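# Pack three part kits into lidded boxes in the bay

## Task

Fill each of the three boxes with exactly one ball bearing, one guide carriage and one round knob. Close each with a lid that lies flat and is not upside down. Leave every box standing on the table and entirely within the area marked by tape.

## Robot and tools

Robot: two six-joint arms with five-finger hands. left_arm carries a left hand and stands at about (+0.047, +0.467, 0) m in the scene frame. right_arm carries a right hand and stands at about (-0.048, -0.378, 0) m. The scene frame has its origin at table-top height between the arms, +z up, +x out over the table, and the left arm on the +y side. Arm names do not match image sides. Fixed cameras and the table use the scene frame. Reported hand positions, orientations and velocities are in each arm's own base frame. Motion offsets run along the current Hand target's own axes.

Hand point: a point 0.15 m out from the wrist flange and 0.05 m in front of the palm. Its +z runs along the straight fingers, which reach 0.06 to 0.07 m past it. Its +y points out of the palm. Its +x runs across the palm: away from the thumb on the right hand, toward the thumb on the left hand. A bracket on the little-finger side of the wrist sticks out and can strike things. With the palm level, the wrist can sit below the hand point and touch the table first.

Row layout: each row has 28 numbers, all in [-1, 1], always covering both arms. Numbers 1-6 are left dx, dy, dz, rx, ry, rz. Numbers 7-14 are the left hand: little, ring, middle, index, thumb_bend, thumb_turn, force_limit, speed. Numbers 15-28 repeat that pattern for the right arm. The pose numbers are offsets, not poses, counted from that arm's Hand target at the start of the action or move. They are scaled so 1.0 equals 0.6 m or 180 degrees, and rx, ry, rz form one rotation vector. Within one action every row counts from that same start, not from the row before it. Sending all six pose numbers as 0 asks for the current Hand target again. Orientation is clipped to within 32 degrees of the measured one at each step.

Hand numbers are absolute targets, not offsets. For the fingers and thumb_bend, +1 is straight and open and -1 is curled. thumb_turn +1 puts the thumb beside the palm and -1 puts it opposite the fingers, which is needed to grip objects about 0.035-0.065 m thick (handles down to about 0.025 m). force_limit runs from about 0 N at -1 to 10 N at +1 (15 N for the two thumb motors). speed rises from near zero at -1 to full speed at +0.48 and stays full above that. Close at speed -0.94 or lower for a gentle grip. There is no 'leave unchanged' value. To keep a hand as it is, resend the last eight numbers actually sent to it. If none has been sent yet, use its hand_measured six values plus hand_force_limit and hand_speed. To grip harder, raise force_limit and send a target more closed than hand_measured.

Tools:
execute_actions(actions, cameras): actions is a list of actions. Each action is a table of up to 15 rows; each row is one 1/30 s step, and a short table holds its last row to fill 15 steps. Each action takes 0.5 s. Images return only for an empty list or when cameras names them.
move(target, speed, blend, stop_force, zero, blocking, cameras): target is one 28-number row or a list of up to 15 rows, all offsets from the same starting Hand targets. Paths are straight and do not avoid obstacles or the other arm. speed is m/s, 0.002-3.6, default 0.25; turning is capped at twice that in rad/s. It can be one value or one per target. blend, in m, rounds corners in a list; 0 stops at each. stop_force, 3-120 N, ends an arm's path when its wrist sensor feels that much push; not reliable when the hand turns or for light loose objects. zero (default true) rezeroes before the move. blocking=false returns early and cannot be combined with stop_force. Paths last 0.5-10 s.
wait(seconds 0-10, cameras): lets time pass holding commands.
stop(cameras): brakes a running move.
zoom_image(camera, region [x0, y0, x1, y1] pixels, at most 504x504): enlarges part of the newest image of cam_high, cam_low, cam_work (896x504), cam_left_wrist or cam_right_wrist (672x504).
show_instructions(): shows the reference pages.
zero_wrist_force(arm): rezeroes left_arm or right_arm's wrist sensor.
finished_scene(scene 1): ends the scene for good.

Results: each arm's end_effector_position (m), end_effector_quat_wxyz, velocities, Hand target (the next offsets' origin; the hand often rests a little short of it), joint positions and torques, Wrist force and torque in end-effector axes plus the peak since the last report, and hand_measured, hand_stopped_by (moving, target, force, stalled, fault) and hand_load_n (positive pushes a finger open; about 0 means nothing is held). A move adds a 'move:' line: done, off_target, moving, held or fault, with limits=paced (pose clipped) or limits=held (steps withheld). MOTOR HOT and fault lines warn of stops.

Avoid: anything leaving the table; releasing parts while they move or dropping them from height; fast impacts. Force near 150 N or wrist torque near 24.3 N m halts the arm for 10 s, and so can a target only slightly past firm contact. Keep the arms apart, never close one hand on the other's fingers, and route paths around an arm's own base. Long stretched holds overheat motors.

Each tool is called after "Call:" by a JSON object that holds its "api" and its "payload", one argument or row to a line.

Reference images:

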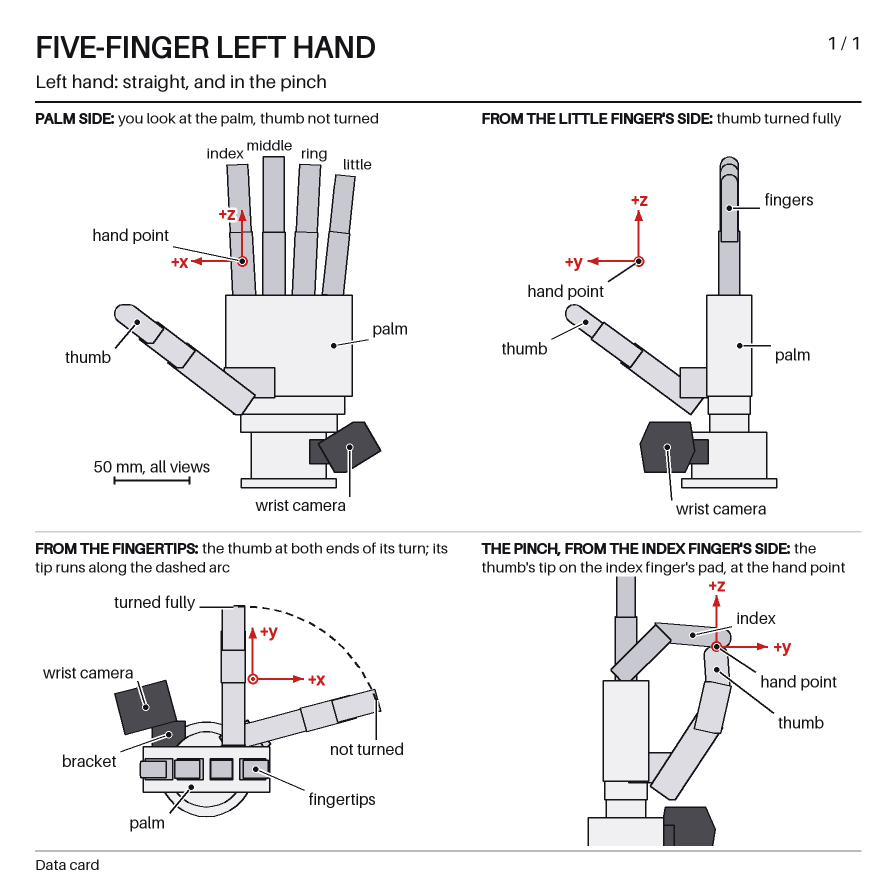

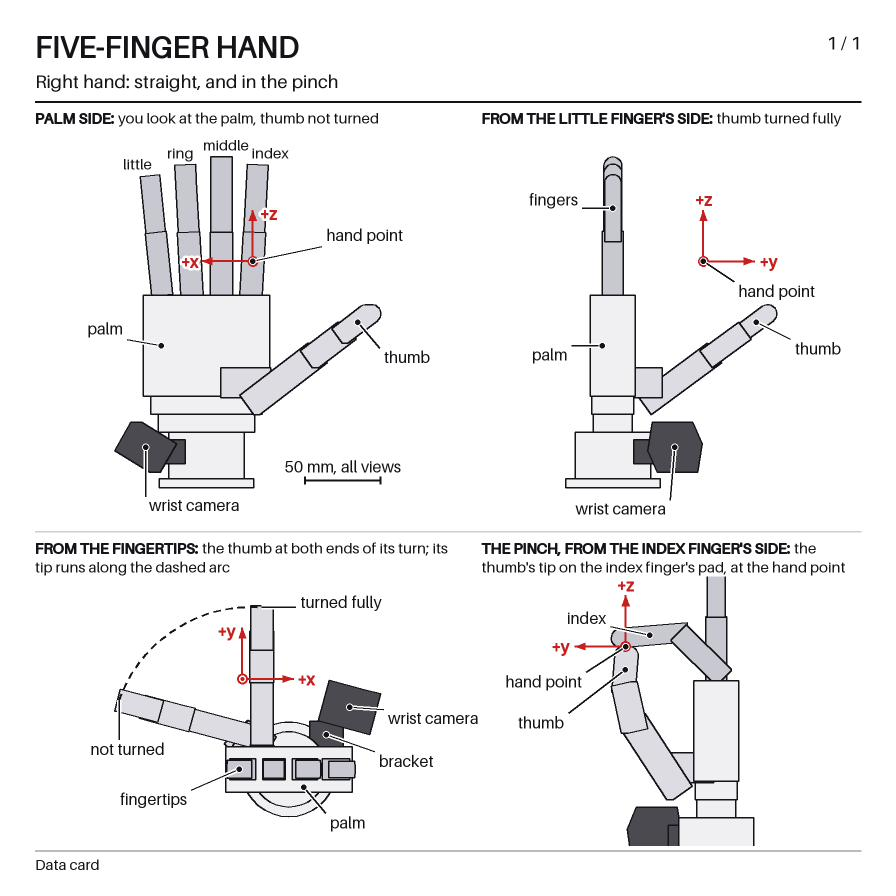

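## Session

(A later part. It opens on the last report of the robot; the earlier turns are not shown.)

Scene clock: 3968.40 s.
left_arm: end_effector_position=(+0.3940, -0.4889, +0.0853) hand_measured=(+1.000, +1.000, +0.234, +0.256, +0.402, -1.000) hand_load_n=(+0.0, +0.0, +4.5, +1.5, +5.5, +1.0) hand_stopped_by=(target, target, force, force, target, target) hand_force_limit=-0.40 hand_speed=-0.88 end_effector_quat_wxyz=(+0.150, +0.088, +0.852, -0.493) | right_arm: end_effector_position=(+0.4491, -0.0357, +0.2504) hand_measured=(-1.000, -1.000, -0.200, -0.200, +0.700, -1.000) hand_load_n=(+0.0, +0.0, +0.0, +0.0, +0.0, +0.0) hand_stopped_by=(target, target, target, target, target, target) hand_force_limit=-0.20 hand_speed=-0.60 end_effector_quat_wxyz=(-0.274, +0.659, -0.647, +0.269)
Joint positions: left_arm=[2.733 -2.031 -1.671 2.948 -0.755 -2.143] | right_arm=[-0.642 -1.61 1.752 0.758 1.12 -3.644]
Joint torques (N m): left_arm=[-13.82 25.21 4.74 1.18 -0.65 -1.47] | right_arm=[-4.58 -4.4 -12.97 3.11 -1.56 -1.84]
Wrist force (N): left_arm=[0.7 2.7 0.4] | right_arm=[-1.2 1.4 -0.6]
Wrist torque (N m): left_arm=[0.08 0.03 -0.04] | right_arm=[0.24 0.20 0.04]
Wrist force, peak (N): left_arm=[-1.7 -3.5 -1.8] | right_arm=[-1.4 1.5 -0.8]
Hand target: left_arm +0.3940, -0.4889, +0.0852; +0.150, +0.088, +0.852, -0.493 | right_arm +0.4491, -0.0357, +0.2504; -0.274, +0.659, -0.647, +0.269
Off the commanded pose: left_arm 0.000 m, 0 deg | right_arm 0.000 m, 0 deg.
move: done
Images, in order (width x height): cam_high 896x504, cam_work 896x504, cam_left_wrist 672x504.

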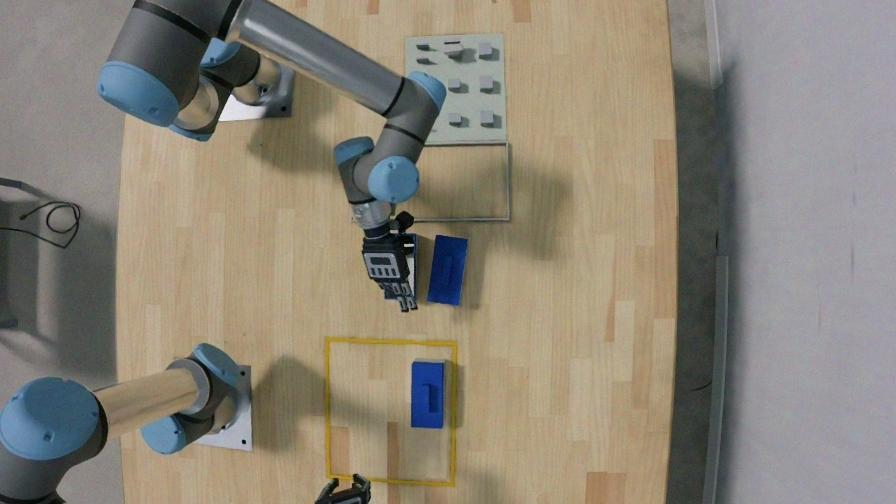

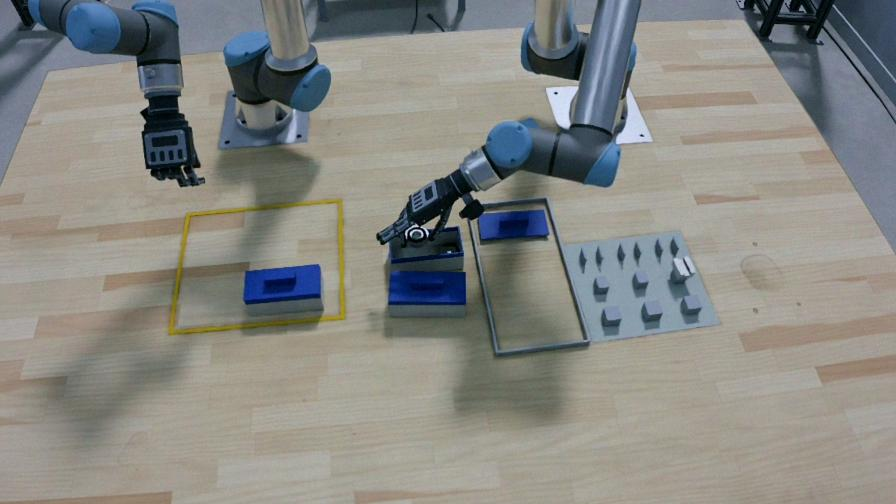

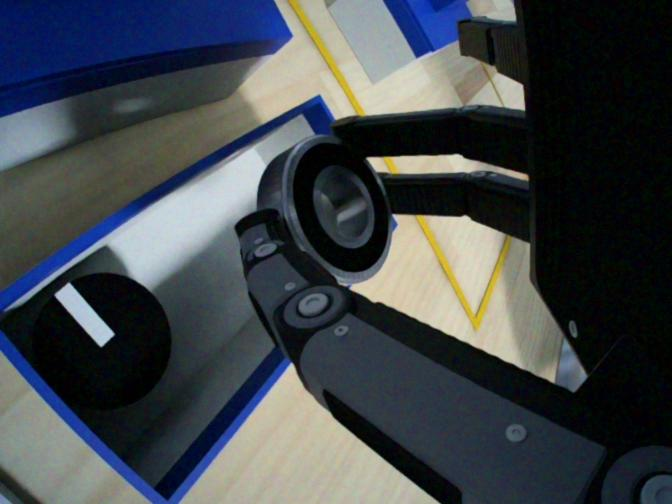

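Call:
{"api": "move", "payload": {
  "target": [0.0097,0.0357,0.0205,0,0,0,1,1,0,0,0.4,-1,-0.4,-0.88,0,0,0,0,0,0,-1,-1,-0.2,-0.2,0.7,-1,-0.2,-0.6],
  "speed": 0.08,
  "stop_force": 4,
  "cameras": ["cam_left_wrist","cam_work","cam_high"]
}}

Call:
{"api": "zoom_image", "payload": {
  "camera": "cam_work",
  "region": [370, 200, 500, 320]
}}

Call:
{"api": "zoom_image", "payload": {
  "camera": "cam_left_wrist",
  "region": [0, 0, 504, 400]
}}

Scene clock: 3989.20 s.
left_arm: end_effector_position=(+0.3970, -0.4889, +0.0600) hand_measured=(+1.000, +1.000, +0.234, +0.256, +0.402, -1.000) hand_load_n=(+0.0, +0.0, +4.5, +1.5, +6.0, +1.0) hand_stopped_by=(target, target, force, force, target, target) hand_force_limit=-0.40 hand_speed=-0.88 end_effector_quat_wxyz=(+0.150, +0.088, +0.852, -0.493) | right_arm: end_effector_position=(+0.4491, -0.0357, +0.2504) hand_measured=(-1.000, -1.000, -0.200, -0.200, +0.700, -1.000) hand_load_n=(+0.0, +0.0, +0.0, +0.0, +0.0, +0.0) hand_stopped_by=(target, target, target, target, target, target) hand_force_limit=-0.20 hand_speed=-0.60 end_effector_quat_wxyz=(-0.274, +0.659, -0.647, +0.269)
Joint positions: left_arm=[2.736 -2.069 -1.687 3.001 -0.753 -2.141] | right_arm=[-0.642 -1.61 1.752 0.758 1.12 -3.644]
Joint torques (N m): left_arm=[12.04 26.14 4.81 1.31 2.63 0.66] | right_arm=[-3.7 -4.63 -12.27 3.01 -1.51 -1.83]
Wrist force (N): left_arm=[0.5 2.7 0.5] | right_arm=[-1.3 1.3 -0.6]
Wrist torque (N m): left_arm=[0.06 0.07 -0.22] | right_arm=[0.22 0.21 0.03]
Wrist force, peak (N): left_arm=[0.6 3.2 0.6] | right_arm=[-1.4 1.6 -0.8]
Hand target: left_arm +0.3970, -0.4889, +0.0600; +0.150, +0.088, +0.852, -0.493 | right_arm +0.4491, -0.0357, +0.2504; -0.274, +0.659, -0.647, +0.269
Off the commanded pose: left_arm 0.000 m, 0 deg | right_arm 0.000 m, 0 deg.
move: done
Images, in order (width x height): cam_high 896x504, cam_work 896x504, cam_left_wrist 672x504.

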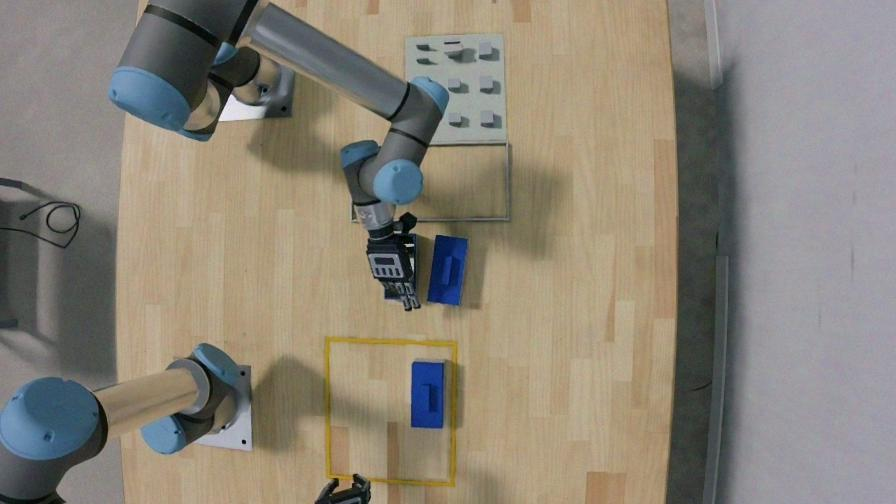

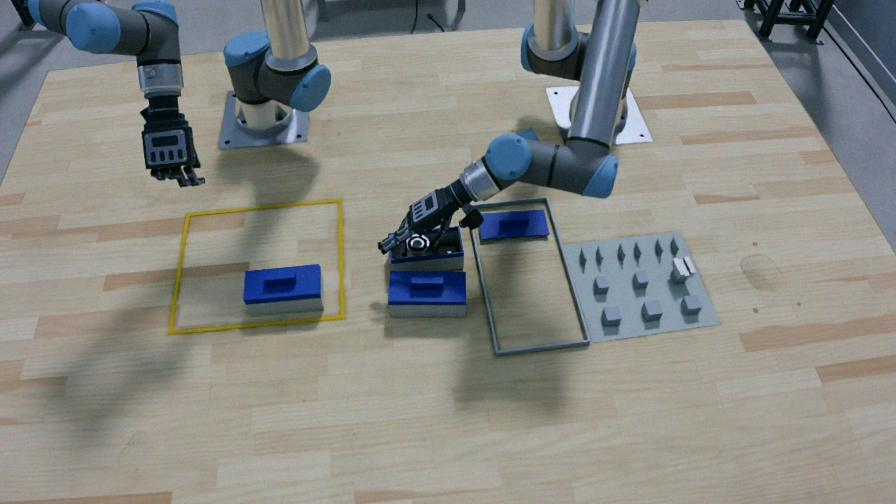

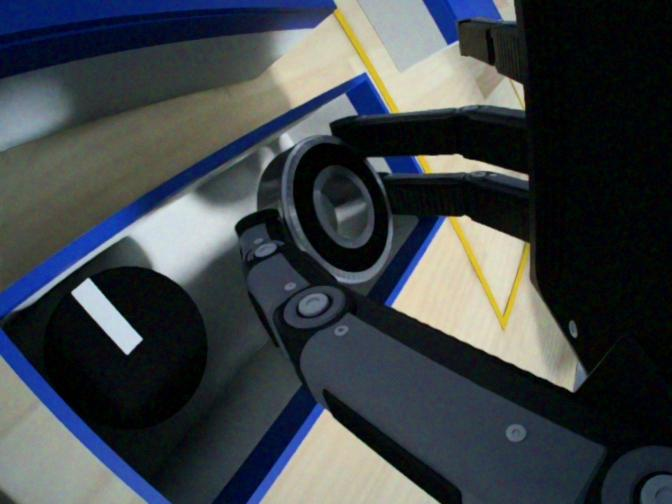

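Scaled by 3.877 from the camera's 896x504 image, which has a finer 1280x720 frame.

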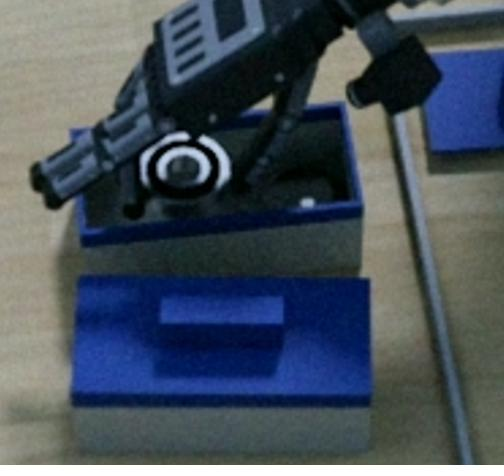

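Scaled by 1.000.

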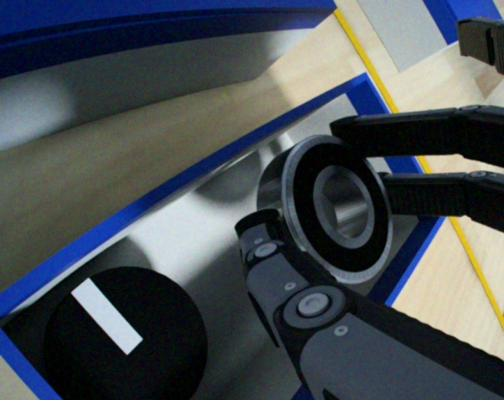

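Call:
{"api": "move", "payload": {
  "target": [0.0225,0.0536,0.0309,0,0,0,1,1,0,0,0.4,-1,-0.4,-0.88,0,0,0,0,0,0,-1,-1,-0.2,-0.2,0.7,-1,-0.2,-0.6],
  "speed": 0.05,
  "stop_force": 3,
  "cameras": ["cam_left_wrist"]
}}

Scene clock: 4002.03 s.
left_arm: end_effector_position=(+0.3970, -0.4888, +0.0226) hand_measured=(+1.000, +1.000, +0.234, +0.256, +0.402, -1.000) hand_load_n=(+0.0, +0.0, +5.0, +2.0, +5.0, +0.5) hand_stopped_by=(target, target, force, force, target, target) hand_force_limit=-0.40 hand_speed=-0.88 end_effector_quat_wxyz=(+0.150, +0.088, +0.853, -0.493) | right_arm: end_effector_position=(+0.4491, -0.0357, +0.2504) hand_measured=(-1.000, -1.000, -0.200, -0.200, +0.700, -1.000) hand_load_n=(+0.0, +0.0, +0.0, +0.0, +0.0, +0.0) hand_stopped_by=(target, target, target, target, target, target) hand_force_limit=-0.20 hand_speed=-0.60 end_effector_quat_wxyz=(-0.274, +0.659, -0.647, +0.269)
Joint positions: left_arm=[2.736 -2.124 -1.716 3.084 -0.753 -2.14] | right_arm=[-0.642 -1.61 1.752 0.758 1.12 -3.644]
Joint torques (N m): left_arm=[10 53.73 26.15 -3.02 0.89 0.31] | right_arm=[-3.5 -5.14 -13.21 3.13 -1.52 -1.63]
Wrist force (N): left_arm=[0.1 0.7 0.5] | right_arm=[-1.2 1.3 -0.5]
Wrist torque (N m): left_arm=[-0.02 0.08 -0.21] | right_arm=[0.23 0.20 0.03]
Wrist force, peak (N): left_arm=[-1.2 -4.3 -2.2] | right_arm=[-1.4 1.6 -0.5]
Hand target: left_arm +0.3970, -0.4888, +0.0226; +0.150, +0.088, +0.853, -0.493 (not the last commanded pose) | right_arm +0.4491, -0.0357, +0.2504; -0.274, +0.659, -0.647, +0.269
Off the commanded pose: left_arm 0.002 m, 0 deg | right_arm 0.000 m, 0 deg.
move: contact (left_arm)
Images, in order (width x height): cam_left_wrist 672x504.

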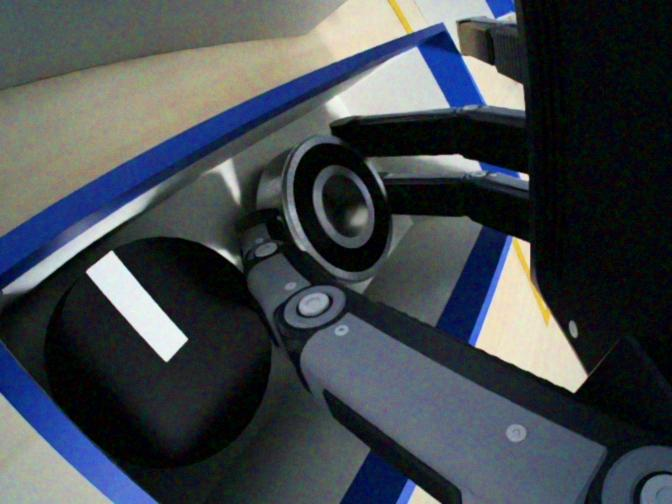

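Call:
{"api": "move", "payload": {
  "target": [
    [0,0,0,0,0,0,1,1,0.6,0.6,0.4,-1,-0.4,-0.7,0,0,0,0,0,0,-1,-1,-0.2,-0.2,0.7,-1,-0.2,-0.6],
    [-0.0513,-0.1221,-0.0705,0,0,0,1,1,0.6,0.6,0.4,-1,-0.4,-0.7,0,0,0,0,0,0,-1,-1,-0.2,-0.2,0.7,-1,-0.2,-0.6],
    [-0.0417,-0.1134,-0.1362,-0.2222,0,0,-1,-1,1,1,-0.7,-1,0,0.2,0,0,0,0,0,0,-1,-1,-0.2,-0.2,0.7,-1,-0.2,-0.6],
    [0,-0.0144,-0.0791,-0.2222,0,0,-1,-1,1,1,-0.7,-1,0,0.2,0,0,0,0,0,0,-1,-1,-0.2,-0.2,0.7,-1,-0.2,-0.6],
    [0,0.0048,-0.1123,-0.2222,0,0,-1,-1,1,1,-0.7,-1,0,0.2,0,0,0,0,0,0,-1,-1,-0.2,-0.2,0.7,-1,-0.2,-0.6]
  ],
  "speed": [0.1,0.12,0.4,0.12,0.06],
  "cameras": ["cam_work","cam_left_wrist"]
}}

Call:
{"api": "zoom_image", "payload": {
  "camera": "cam_work",
  "region": [370, 200, 500, 320]
}}

Scene clock: 4033.80 s.
left_arm: end_effector_position=(+0.3865, -0.4291, +0.0519) hand_measured=(-1.000, -1.000, +1.000, +1.000, -0.700, -1.000) hand_load_n=(+0.0, +0.0, +0.5, +0.0, +0.0, +0.0) hand_stopped_by=(target, target, target, target, target, target) hand_force_limit=0.00 hand_speed=0.20 end_effector_quat_wxyz=(+0.171, +0.031, +0.970, -0.172) | right_arm: end_effector_position=(+0.4491, -0.0357, +0.2504) hand_measured=(-1.000, -1.000, -0.200, -0.200, +0.700, -1.000) hand_load_n=(+0.0, +0.0, +0.0, +0.0, +0.0, +0.0) hand_stopped_by=(target, target, target, target, target, target) hand_force_limit=-0.20 hand_speed=-0.60 end_effector_quat_wxyz=(-0.274, +0.659, -0.647, +0.269)
Joint positions: left_arm=[2.518 -2.153 -1.433 2.497 -1.479 -2.152] | right_arm=[-0.642 -1.61 1.752 0.758 1.12 -3.644]
Joint torques (N m): left_arm=[12.08 58.14 7.24 0.3 1.51 1.53] | right_arm=[-3.05 -5.61 -12.66 2.92 -1.45 -1.74]
Wrist force (N): left_arm=[1.0 1.4 0.7] | right_arm=[-1.3 1.3 -0.6]
Wrist torque (N m): left_arm=[0.18 -0.06 -0.06] | right_arm=[0.24 0.22 0.03]
Wrist force, peak (N): left_arm=[-3.4 -17.0 -26.9] | right_arm=[-1.3 1.6 -0.9]
Hand target: left_arm +0.3865, -0.4290, +0.0519; +0.171, +0.031, +0.970, -0.172 | right_arm +0.4491, -0.0357, +0.2504; -0.274, +0.659, -0.647, +0.269
Off the commanded pose: left_arm 0.000 m, 0 deg | right_arm 0.000 m, 0 deg.
move: done
Images, in order (width x height): cam_work 896x504, cam_left_wrist 672x504.

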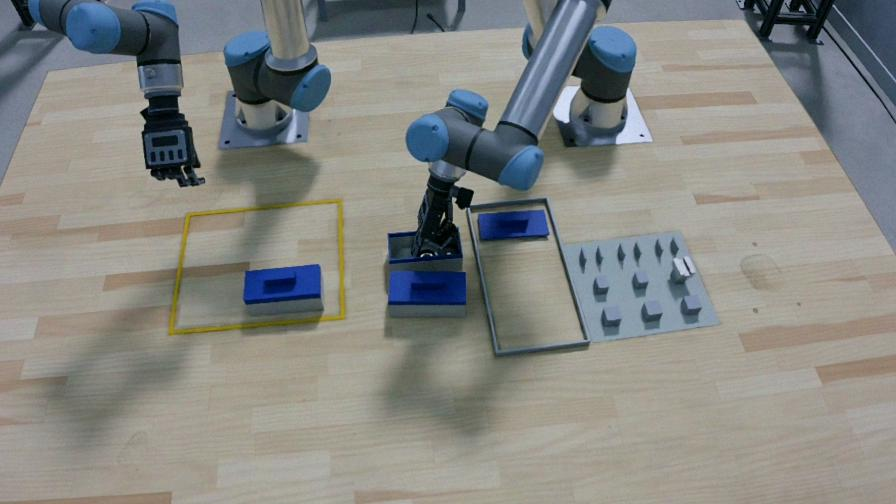

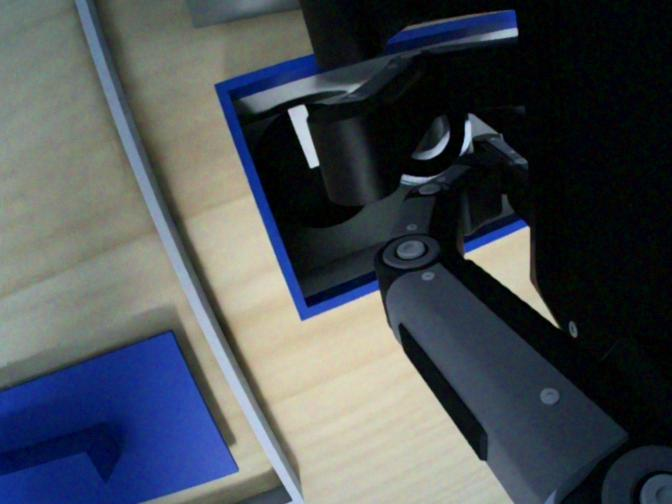

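Scaled by 3.877 from the camera's 896x504 image, which has a finer 1280x720 frame.

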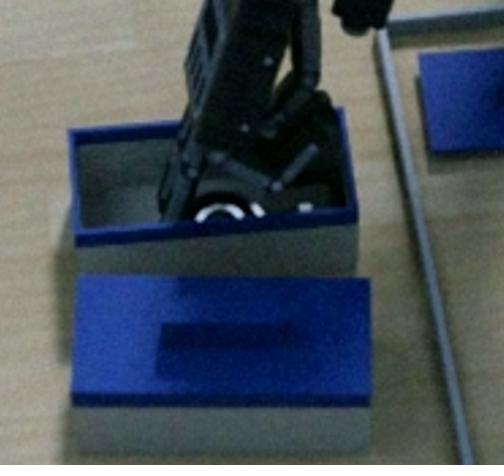

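Call:
{"api": "move", "payload": {
  "target": [-0.0428,-0.0465,-0.108,0,0,0,-1,-1,1,1,-0.7,-1,0,0.2,0,0,0,0,0,0,-1,-1,-0.2,-0.2,0.7,-1,-0.2,-0.6],
  "speed": 0.15,
  "cameras": ["cam_work","cam_left_wrist","cam_high"]
}}

Call:
{"api": "zoom_image", "payload": {
  "camera": "cam_work",
  "region": [370, 200, 500, 320]
}}

Call:
{"api": "zoom_image", "payload": {
  "camera": "cam_left_wrist",
  "region": [100, 50, 540, 400]
}}

Scene clock: 4047.30 s.
left_arm: end_effector_position=(+0.3865, -0.4330, +0.1267) hand_measured=(-1.000, -1.000, +1.000, +1.000, -0.700, -1.000) hand_load_n=(+0.0, +0.0, +0.0, +0.0, +0.0, +0.0) hand_stopped_by=(target, target, target, target, target, target) hand_force_limit=0.00 hand_speed=0.20 end_effector_quat_wxyz=(+0.171, +0.031, +0.970, -0.172) | right_arm: end_effector_position=(+0.4491, -0.0357, +0.2504) hand_measured=(-1.000, -1.000, -0.200, -0.200, +0.700, -1.000) hand_load_n=(+0.0, +0.0, +0.0, +0.0, +0.0, +0.0) hand_stopped_by=(target, target, target, target, target, target) hand_force_limit=-0.20 hand_speed=-0.60 end_effector_quat_wxyz=(-0.274, +0.659, -0.647, +0.269)
Joint positions: left_arm=[2.512 -2.097 -1.319 2.328 -1.482 -2.157] | right_arm=[-0.642 -1.61 1.752 0.758 1.12 -3.644]
Joint torques (N m): left_arm=[-14.52 57.98 29.82 -3.41 -1.32 -1.19] | right_arm=[-3.42 -4.49 -12.85 2.92 -1.37 -1.69]
Wrist force (N): left_arm=[0.9 1.8 0.2] | right_arm=[-1.2 1.3 -0.6]
Wrist torque (N m): left_arm=[0.12 -0.04 0.09] | right_arm=[0.22 0.21 0.03]
Wrist force, peak (N): left_arm=[1.3 2.5 1.4] | right_arm=[-1.3 1.6 -0.8]
Hand target: left_arm +0.3865, -0.4330, +0.1268; +0.171, +0.031, +0.970, -0.172 | right_arm +0.4491, -0.0357, +0.2504; -0.274, +0.659, -0.647, +0.269
Off the commanded pose: left_arm 0.000 m, 0 deg | right_arm 0.000 m, 0 deg.
move: done
Images, in order (width x height): cam_high 896x504, cam_work 896x504, cam_left_wrist 672x504.

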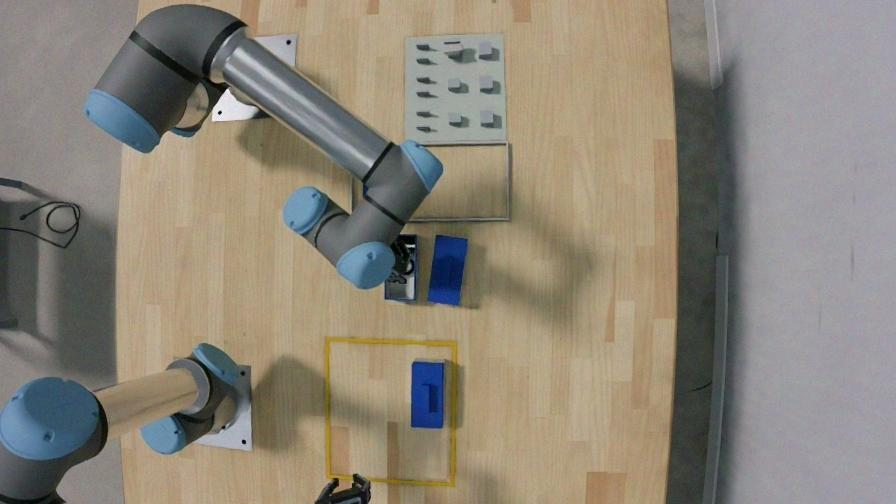

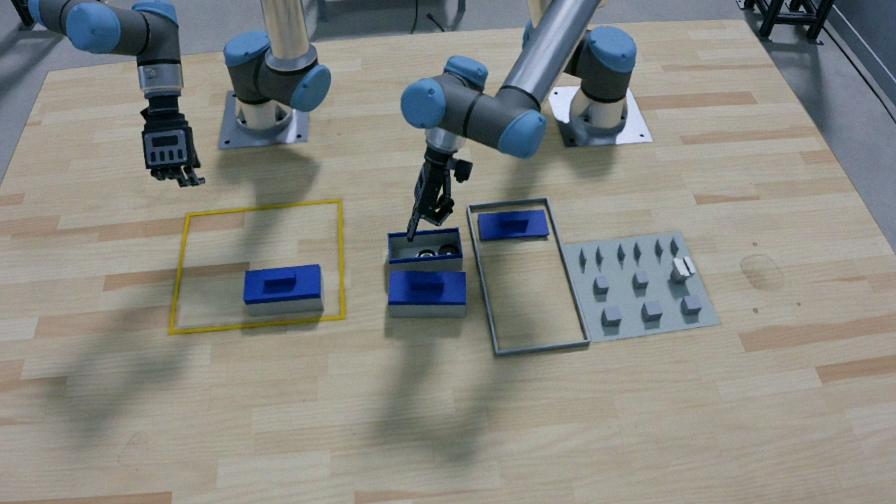

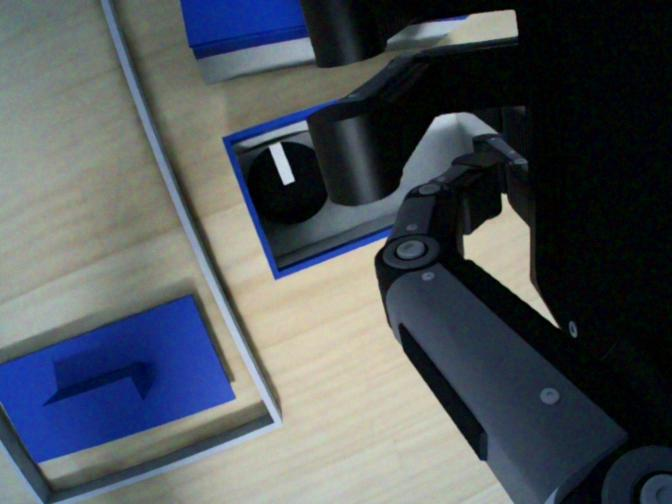

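Scaled by 3.877 from the camera's 896x504 image, which has a finer 1280x720 frame.

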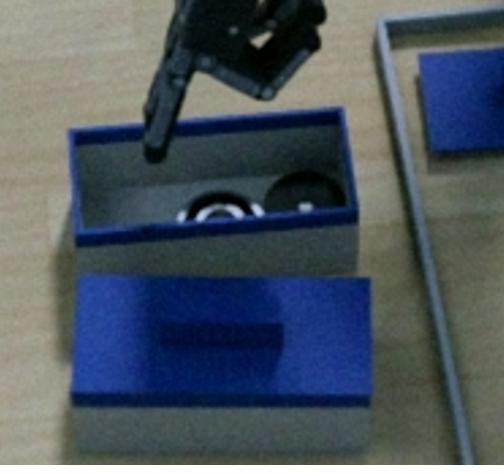

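Scaled by 1.145 from the camera's 672x504 image, which has a finer 960x720 frame.

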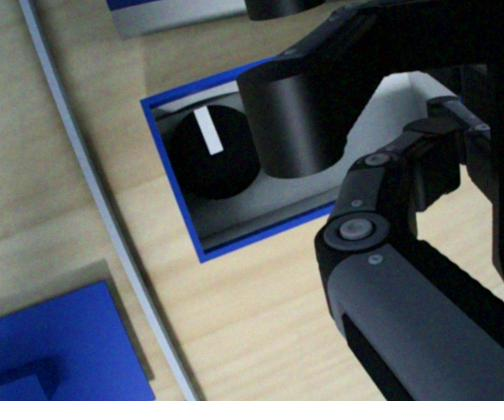

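Call:
{"api": "move", "payload": {
  "target": [
    [-0.2020,0.7600,-0.2421,0.2222,0,0,1,1,0.6,0.6,0.4,-1,0,0.2,0,0,0,0,0,0,-1,-1,-0.2,-0.2,0.7,-1,-0.2,-0.6],
    [-0.1621,0.7974,-0.1391,0.2222,0,0,1,1,0.6,0.6,0.4,-1,0,0.2,0,0,0,0,0,0,-1,-1,-0.2,-0.2,0.7,-1,-0.2,-0.6]
  ],
  "speed": [0.5,0.2],
  "cameras": ["cam_high","cam_left_wrist","cam_work"]
}}

Call:
{"api": "zoom_image", "payload": {
  "camera": "cam_left_wrist",
  "region": [130, 120, 390, 340]
}}

Call:
{"api": "zoom_image", "payload": {
  "camera": "cam_high",
  "region": [370, 220, 450, 310]
}}

Call:
{"api": "zoom_image", "payload": {
  "camera": "cam_work",
  "region": [630, 200, 730, 300]
}}

Scene clock: 4075.90 s.
left_arm: end_effector_position=(+0.5082, +0.0448, +0.0799) hand_measured=(+1.000, +1.000, +0.600, +0.600, +0.400, -1.000) hand_load_n=(+0.0, +0.0, +0.0, +0.0, +0.0, +0.0) hand_stopped_by=(target, target, target, target, target, target) hand_force_limit=0.00 hand_speed=0.20 end_effector_quat_wxyz=(+0.150, +0.088, +0.853, -0.493) | right_arm: end_effector_position=(+0.4491, -0.0357, +0.2504) hand_measured=(-1.000, -1.000, -0.200, -0.200, +0.700, -1.000) hand_load_n=(+0.0, +0.0, +0.0, +0.0, +0.0, +0.0) hand_stopped_by=(target, target, target, target, target, target) hand_force_limit=-0.20 hand_speed=-0.60 end_effector_quat_wxyz=(-0.274, +0.659, -0.647, +0.269)
Joint positions: left_arm=[3.848 -2.365 -1.541 1.588 -0.693 -0.295] | right_arm=[-0.642 -1.61 1.752 0.758 1.12 -3.644]
Joint torques (N m): left_arm=[-14.39 33.28 21.95 -0.63 2.52 -1.5] | right_arm=[-2.71 -5.43 -13.35 2.91 -1.29 -1.7]
Wrist force (N): left_arm=[0.4 2.3 -0.4] | right_arm=[-1.3 1.3 -0.7]
Wrist torque (N m): left_arm=[0.14 -0.05 -0.03] | right_arm=[0.23 0.23 0.02]
Wrist force, peak (N): left_arm=[0.4 3.7 -1.4] | right_arm=[-1.4 1.6 -0.6]
Hand target: left_arm +0.5082, +0.0448, +0.0797; +0.150, +0.088, +0.853, -0.493 | right_arm +0.4491, -0.0357, +0.2504; -0.274, +0.659, -0.647, +0.269
Off the commanded pose: left_arm 0.000 m, 0 deg | right_arm 0.000 m, 0 deg.
move: done
Images, in order (width x height): cam_high 896x504, cam_work 896x504, cam_left_wrist 672x504.

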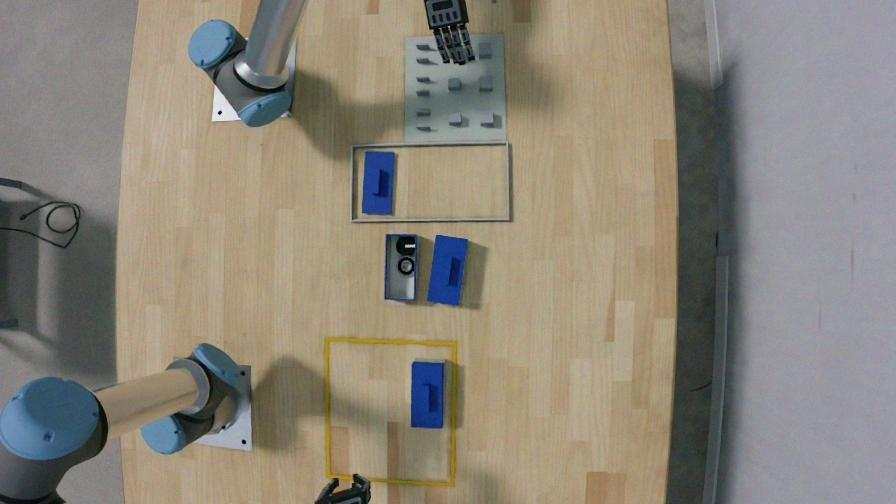

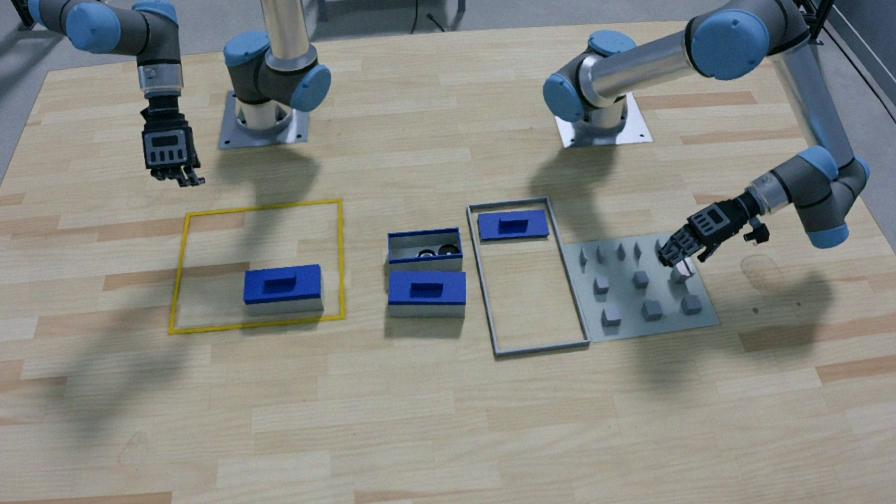

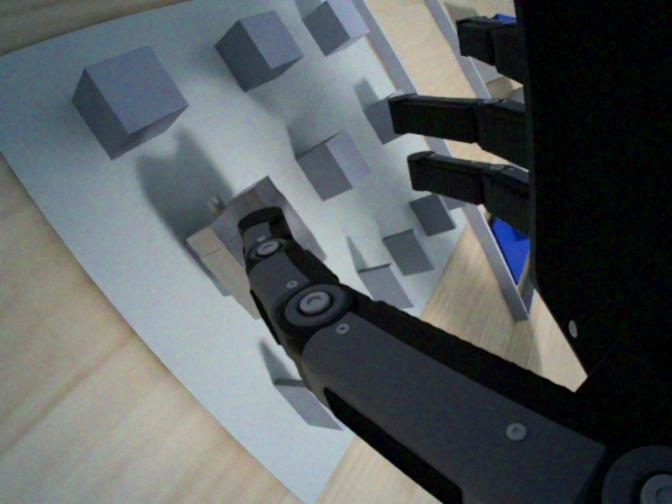

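Scaled by 1.938 from the camera's 672x504 image, which has a finer 960x720 frame.

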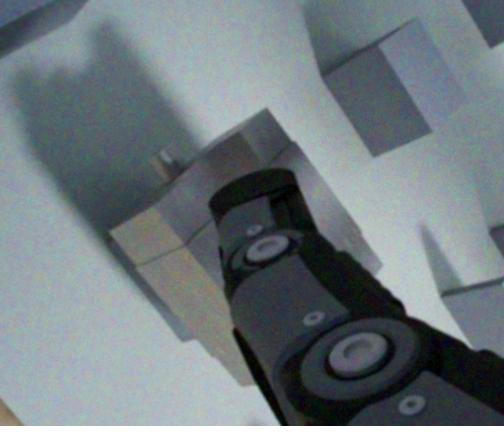

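Scaled by 5.600 from the camera's 896x504 image, which has a finer 1280x720 frame.

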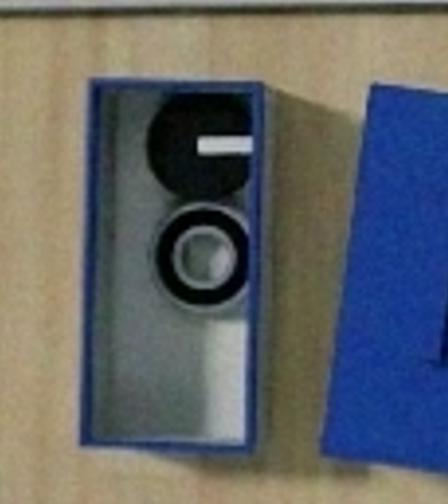

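Scaled by 5.040 from the camera's 896x504 image, which has a finer 1280x720 frame.

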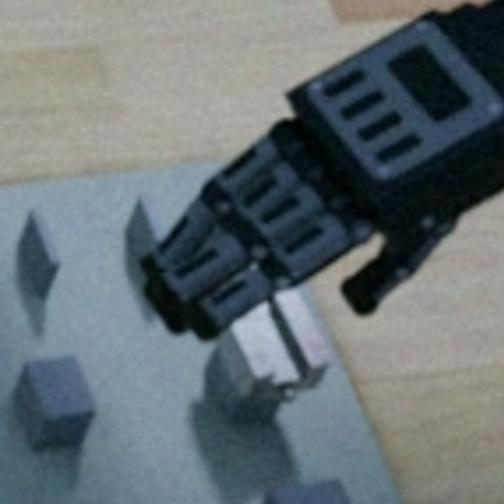

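Call:
{"api": "move", "payload": {
  "target": [
    [0.0034,-0.0026,0.0020,0,0,0,1,1,0.6,0.6,0.4,-1,0,0.2,0,0,0,0,0,0,-1,-1,-0.2,-0.2,0.7,-1,-0.2,-0.6],
    [0.0269,0.0533,0.0342,0,0,0,1,1,0.6,0.6,0.4,-1,0,0.2,0,0,0,0,0,0,-1,-1,-0.2,-0.2,0.7,-1,-0.2,-0.6]
  ],
  "speed": [0.08,0.04],
  "stop_force": 3,
  "cameras": ["cam_left_wrist","cam_work"]
}}

Call:
{"api": "zoom_image", "payload": {
  "camera": "cam_left_wrist",
  "region": [170, 80, 430, 300]
}}

Call:
{"api": "zoom_image", "payload": {
  "camera": "cam_work",
  "region": [630, 200, 730, 300]
}}

Scene clock: 4135.90 s.
left_arm: end_effector_position=(+0.5061, +0.0430, +0.0386) hand_measured=(+1.000, +1.000, +0.600, +0.600, +0.400, -1.000) hand_load_n=(+0.0, +0.0, +0.0, +0.0, +0.5, +0.0) hand_stopped_by=(target, target, target, target, target, target) hand_force_limit=0.00 hand_speed=0.20 end_effector_quat_wxyz=(+0.150, +0.088, +0.853, -0.493) | right_arm: end_effector_position=(+0.4491, -0.0357, +0.2504) hand_measured=(-1.000, -1.000, -0.200, -0.200, +0.700, -1.000) hand_load_n=(+0.0, +0.0, +0.0, +0.0, +0.0, +0.0) hand_stopped_by=(target, target, target, target, target, target) hand_force_limit=-0.20 hand_speed=-0.60 end_effector_quat_wxyz=(-0.274, +0.659, -0.647, +0.269)
Joint positions: left_arm=[3.848 -2.43 -1.552 1.665 -0.693 -0.295] | right_arm=[-0.642 -1.61 1.752 0.758 1.12 -3.644]
Joint torques (N m): left_arm=[6.53 32.78 21.67 -0.63 2.06 -0.92] | right_arm=[-2.12 -5.04 -13.45 2.88 -1.24 -1.61]
Wrist force (N): left_arm=[0.6 2.2 0.0] | right_arm=[-1.2 1.3 -0.6]
Wrist torque (N m): left_arm=[0.11 -0.04 -0.03] | right_arm=[0.23 0.19 0.04]
Wrist force, peak (N): left_arm=[0.5 2.9 -0.1] | right_arm=[-1.6 1.4 -0.8]
Hand target: left_arm +0.5061, +0.0430, +0.0386; +0.150, +0.088, +0.853, -0.493 | right_arm +0.4491, -0.0357, +0.2504; -0.274, +0.659, -0.647, +0.269
Off the commanded pose: left_arm 0.000 m, 0 deg | right_arm 0.000 m, 0 deg.
move: done
Images, in order (width x height): cam_work 896x504, cam_left_wrist 672x504.

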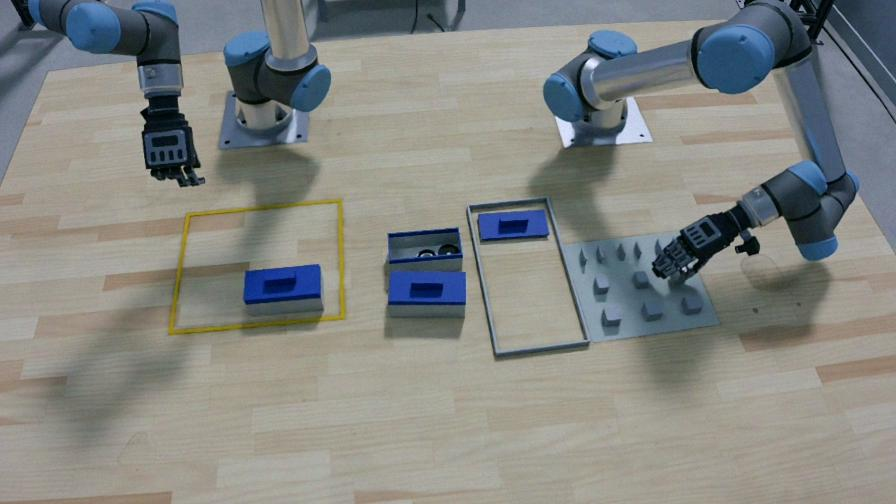

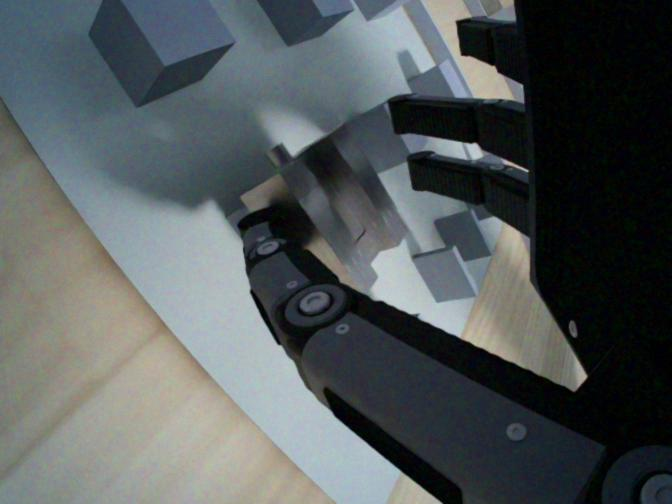

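Scaled by 1.938 from the camera's 672x504 image, which has a finer 960x720 frame.

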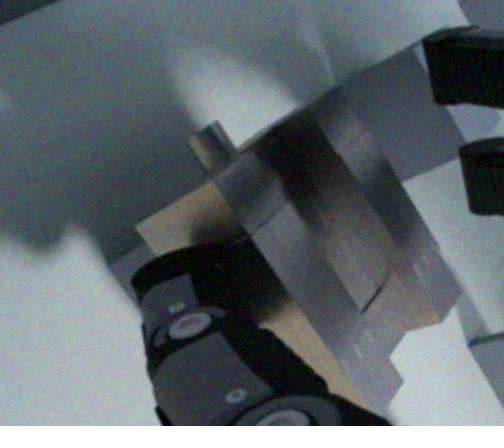

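Scaled by 5.040 from the camera's 896x504 image, which has a finer 1280x720 frame.

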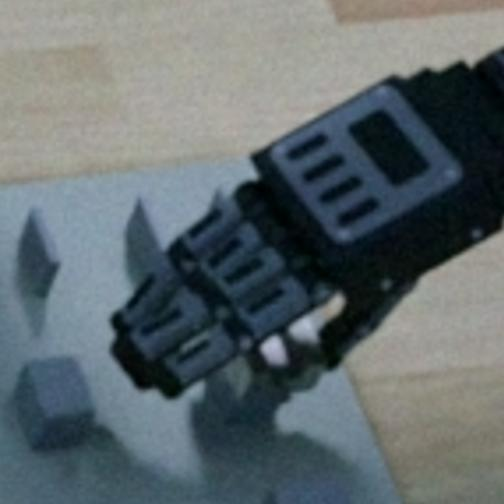

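Call:
{"api": "move", "payload": {
  "target": [
    [0,0.0029,-0.0051,0,0,0,1,1,0.6,0.6,0.4,-1,0,0.2,0,0,0,0,0,0,-1,-1,-0.2,-0.2,0.7,-1,-0.2,-0.6],
    [0,0.0029,-0.0051,0,0,0,1,1,-0.1,-0.1,0.2,-1,-0.4,-0.88,0,0,0,0,0,0,-1,-1,-0.2,-0.2,0.7,-1,-0.2,-0.6]
  ],
  "speed": 0.05,
  "cameras": ["cam_left_wrist"]
}}

Call:
{"api": "zoom_image", "payload": {
  "camera": "cam_left_wrist",
  "region": [170, 80, 430, 300]
}}

Scene clock: 4150.77 s.
left_arm: end_effector_position=(+0.5061, +0.0465, +0.0386) hand_measured=(+1.000, +1.000, +0.212, +0.202, +0.204, -1.000) hand_load_n=(+0.0, +0.0, +2.0, +6.0, +4.0, -2.0) hand_stopped_by=(target, target, force, force, target, target) hand_force_limit=-0.40 hand_speed=-0.88 end_effector_quat_wxyz=(+0.150, +0.088, +0.853, -0.493) | right_arm: end_effector_position=(+0.4491, -0.0357, +0.2504) hand_measured=(-1.000, -1.000, -0.200, -0.200, +0.700, -1.000) hand_load_n=(+0.0, +0.0, +0.0, +0.0, +0.0, +0.0) hand_stopped_by=(target, target, target, target, target, target) hand_force_limit=-0.20 hand_speed=-0.60 end_effector_quat_wxyz=(-0.274, +0.659, -0.647, +0.269)
Joint positions: left_arm=[3.853 -2.433 -1.548 1.658 -0.697 -0.289] | right_arm=[-0.642 -1.61 1.752 0.758 1.12 -3.644]
Joint torques (N m): left_arm=[12.49 34.36 21.84 -3.82 -0.42 1.39] | right_arm=[-2.44 -5.64 -12.92 2.84 -1.17 -1.68]
Wrist force (N): left_arm=[0.3 0.9 -0.7] | right_arm=[-1.3 1.3 -0.7]
Wrist torque (N m): left_arm=[0.16 -0.07 -0.19] | right_arm=[0.23 0.22 0.02]
Wrist force, peak (N): left_arm=[0.6 2.9 -0.2] | right_arm=[-1.4 1.5 -0.8]
Hand target: left_arm +0.5061, +0.0465, +0.0386; +0.150, +0.088, +0.853, -0.493 | right_arm +0.4491, -0.0357, +0.2504; -0.274, +0.659, -0.647, +0.269
Off the commanded pose: left_arm 0.000 m, 0 deg | right_arm 0.000 m, 0 deg.
move: done
Images, in order (width x height): cam_left_wrist 672x504.

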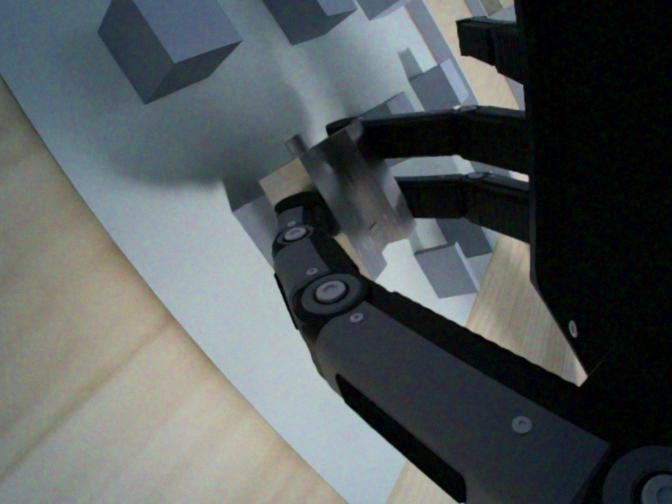

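Scaled by 1.938 from the camera's 672x504 image, which has a finer 960x720 frame.

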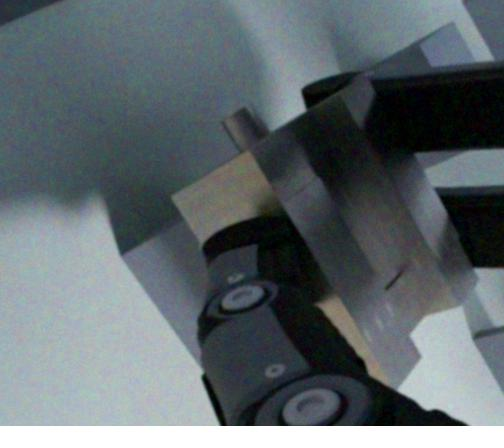

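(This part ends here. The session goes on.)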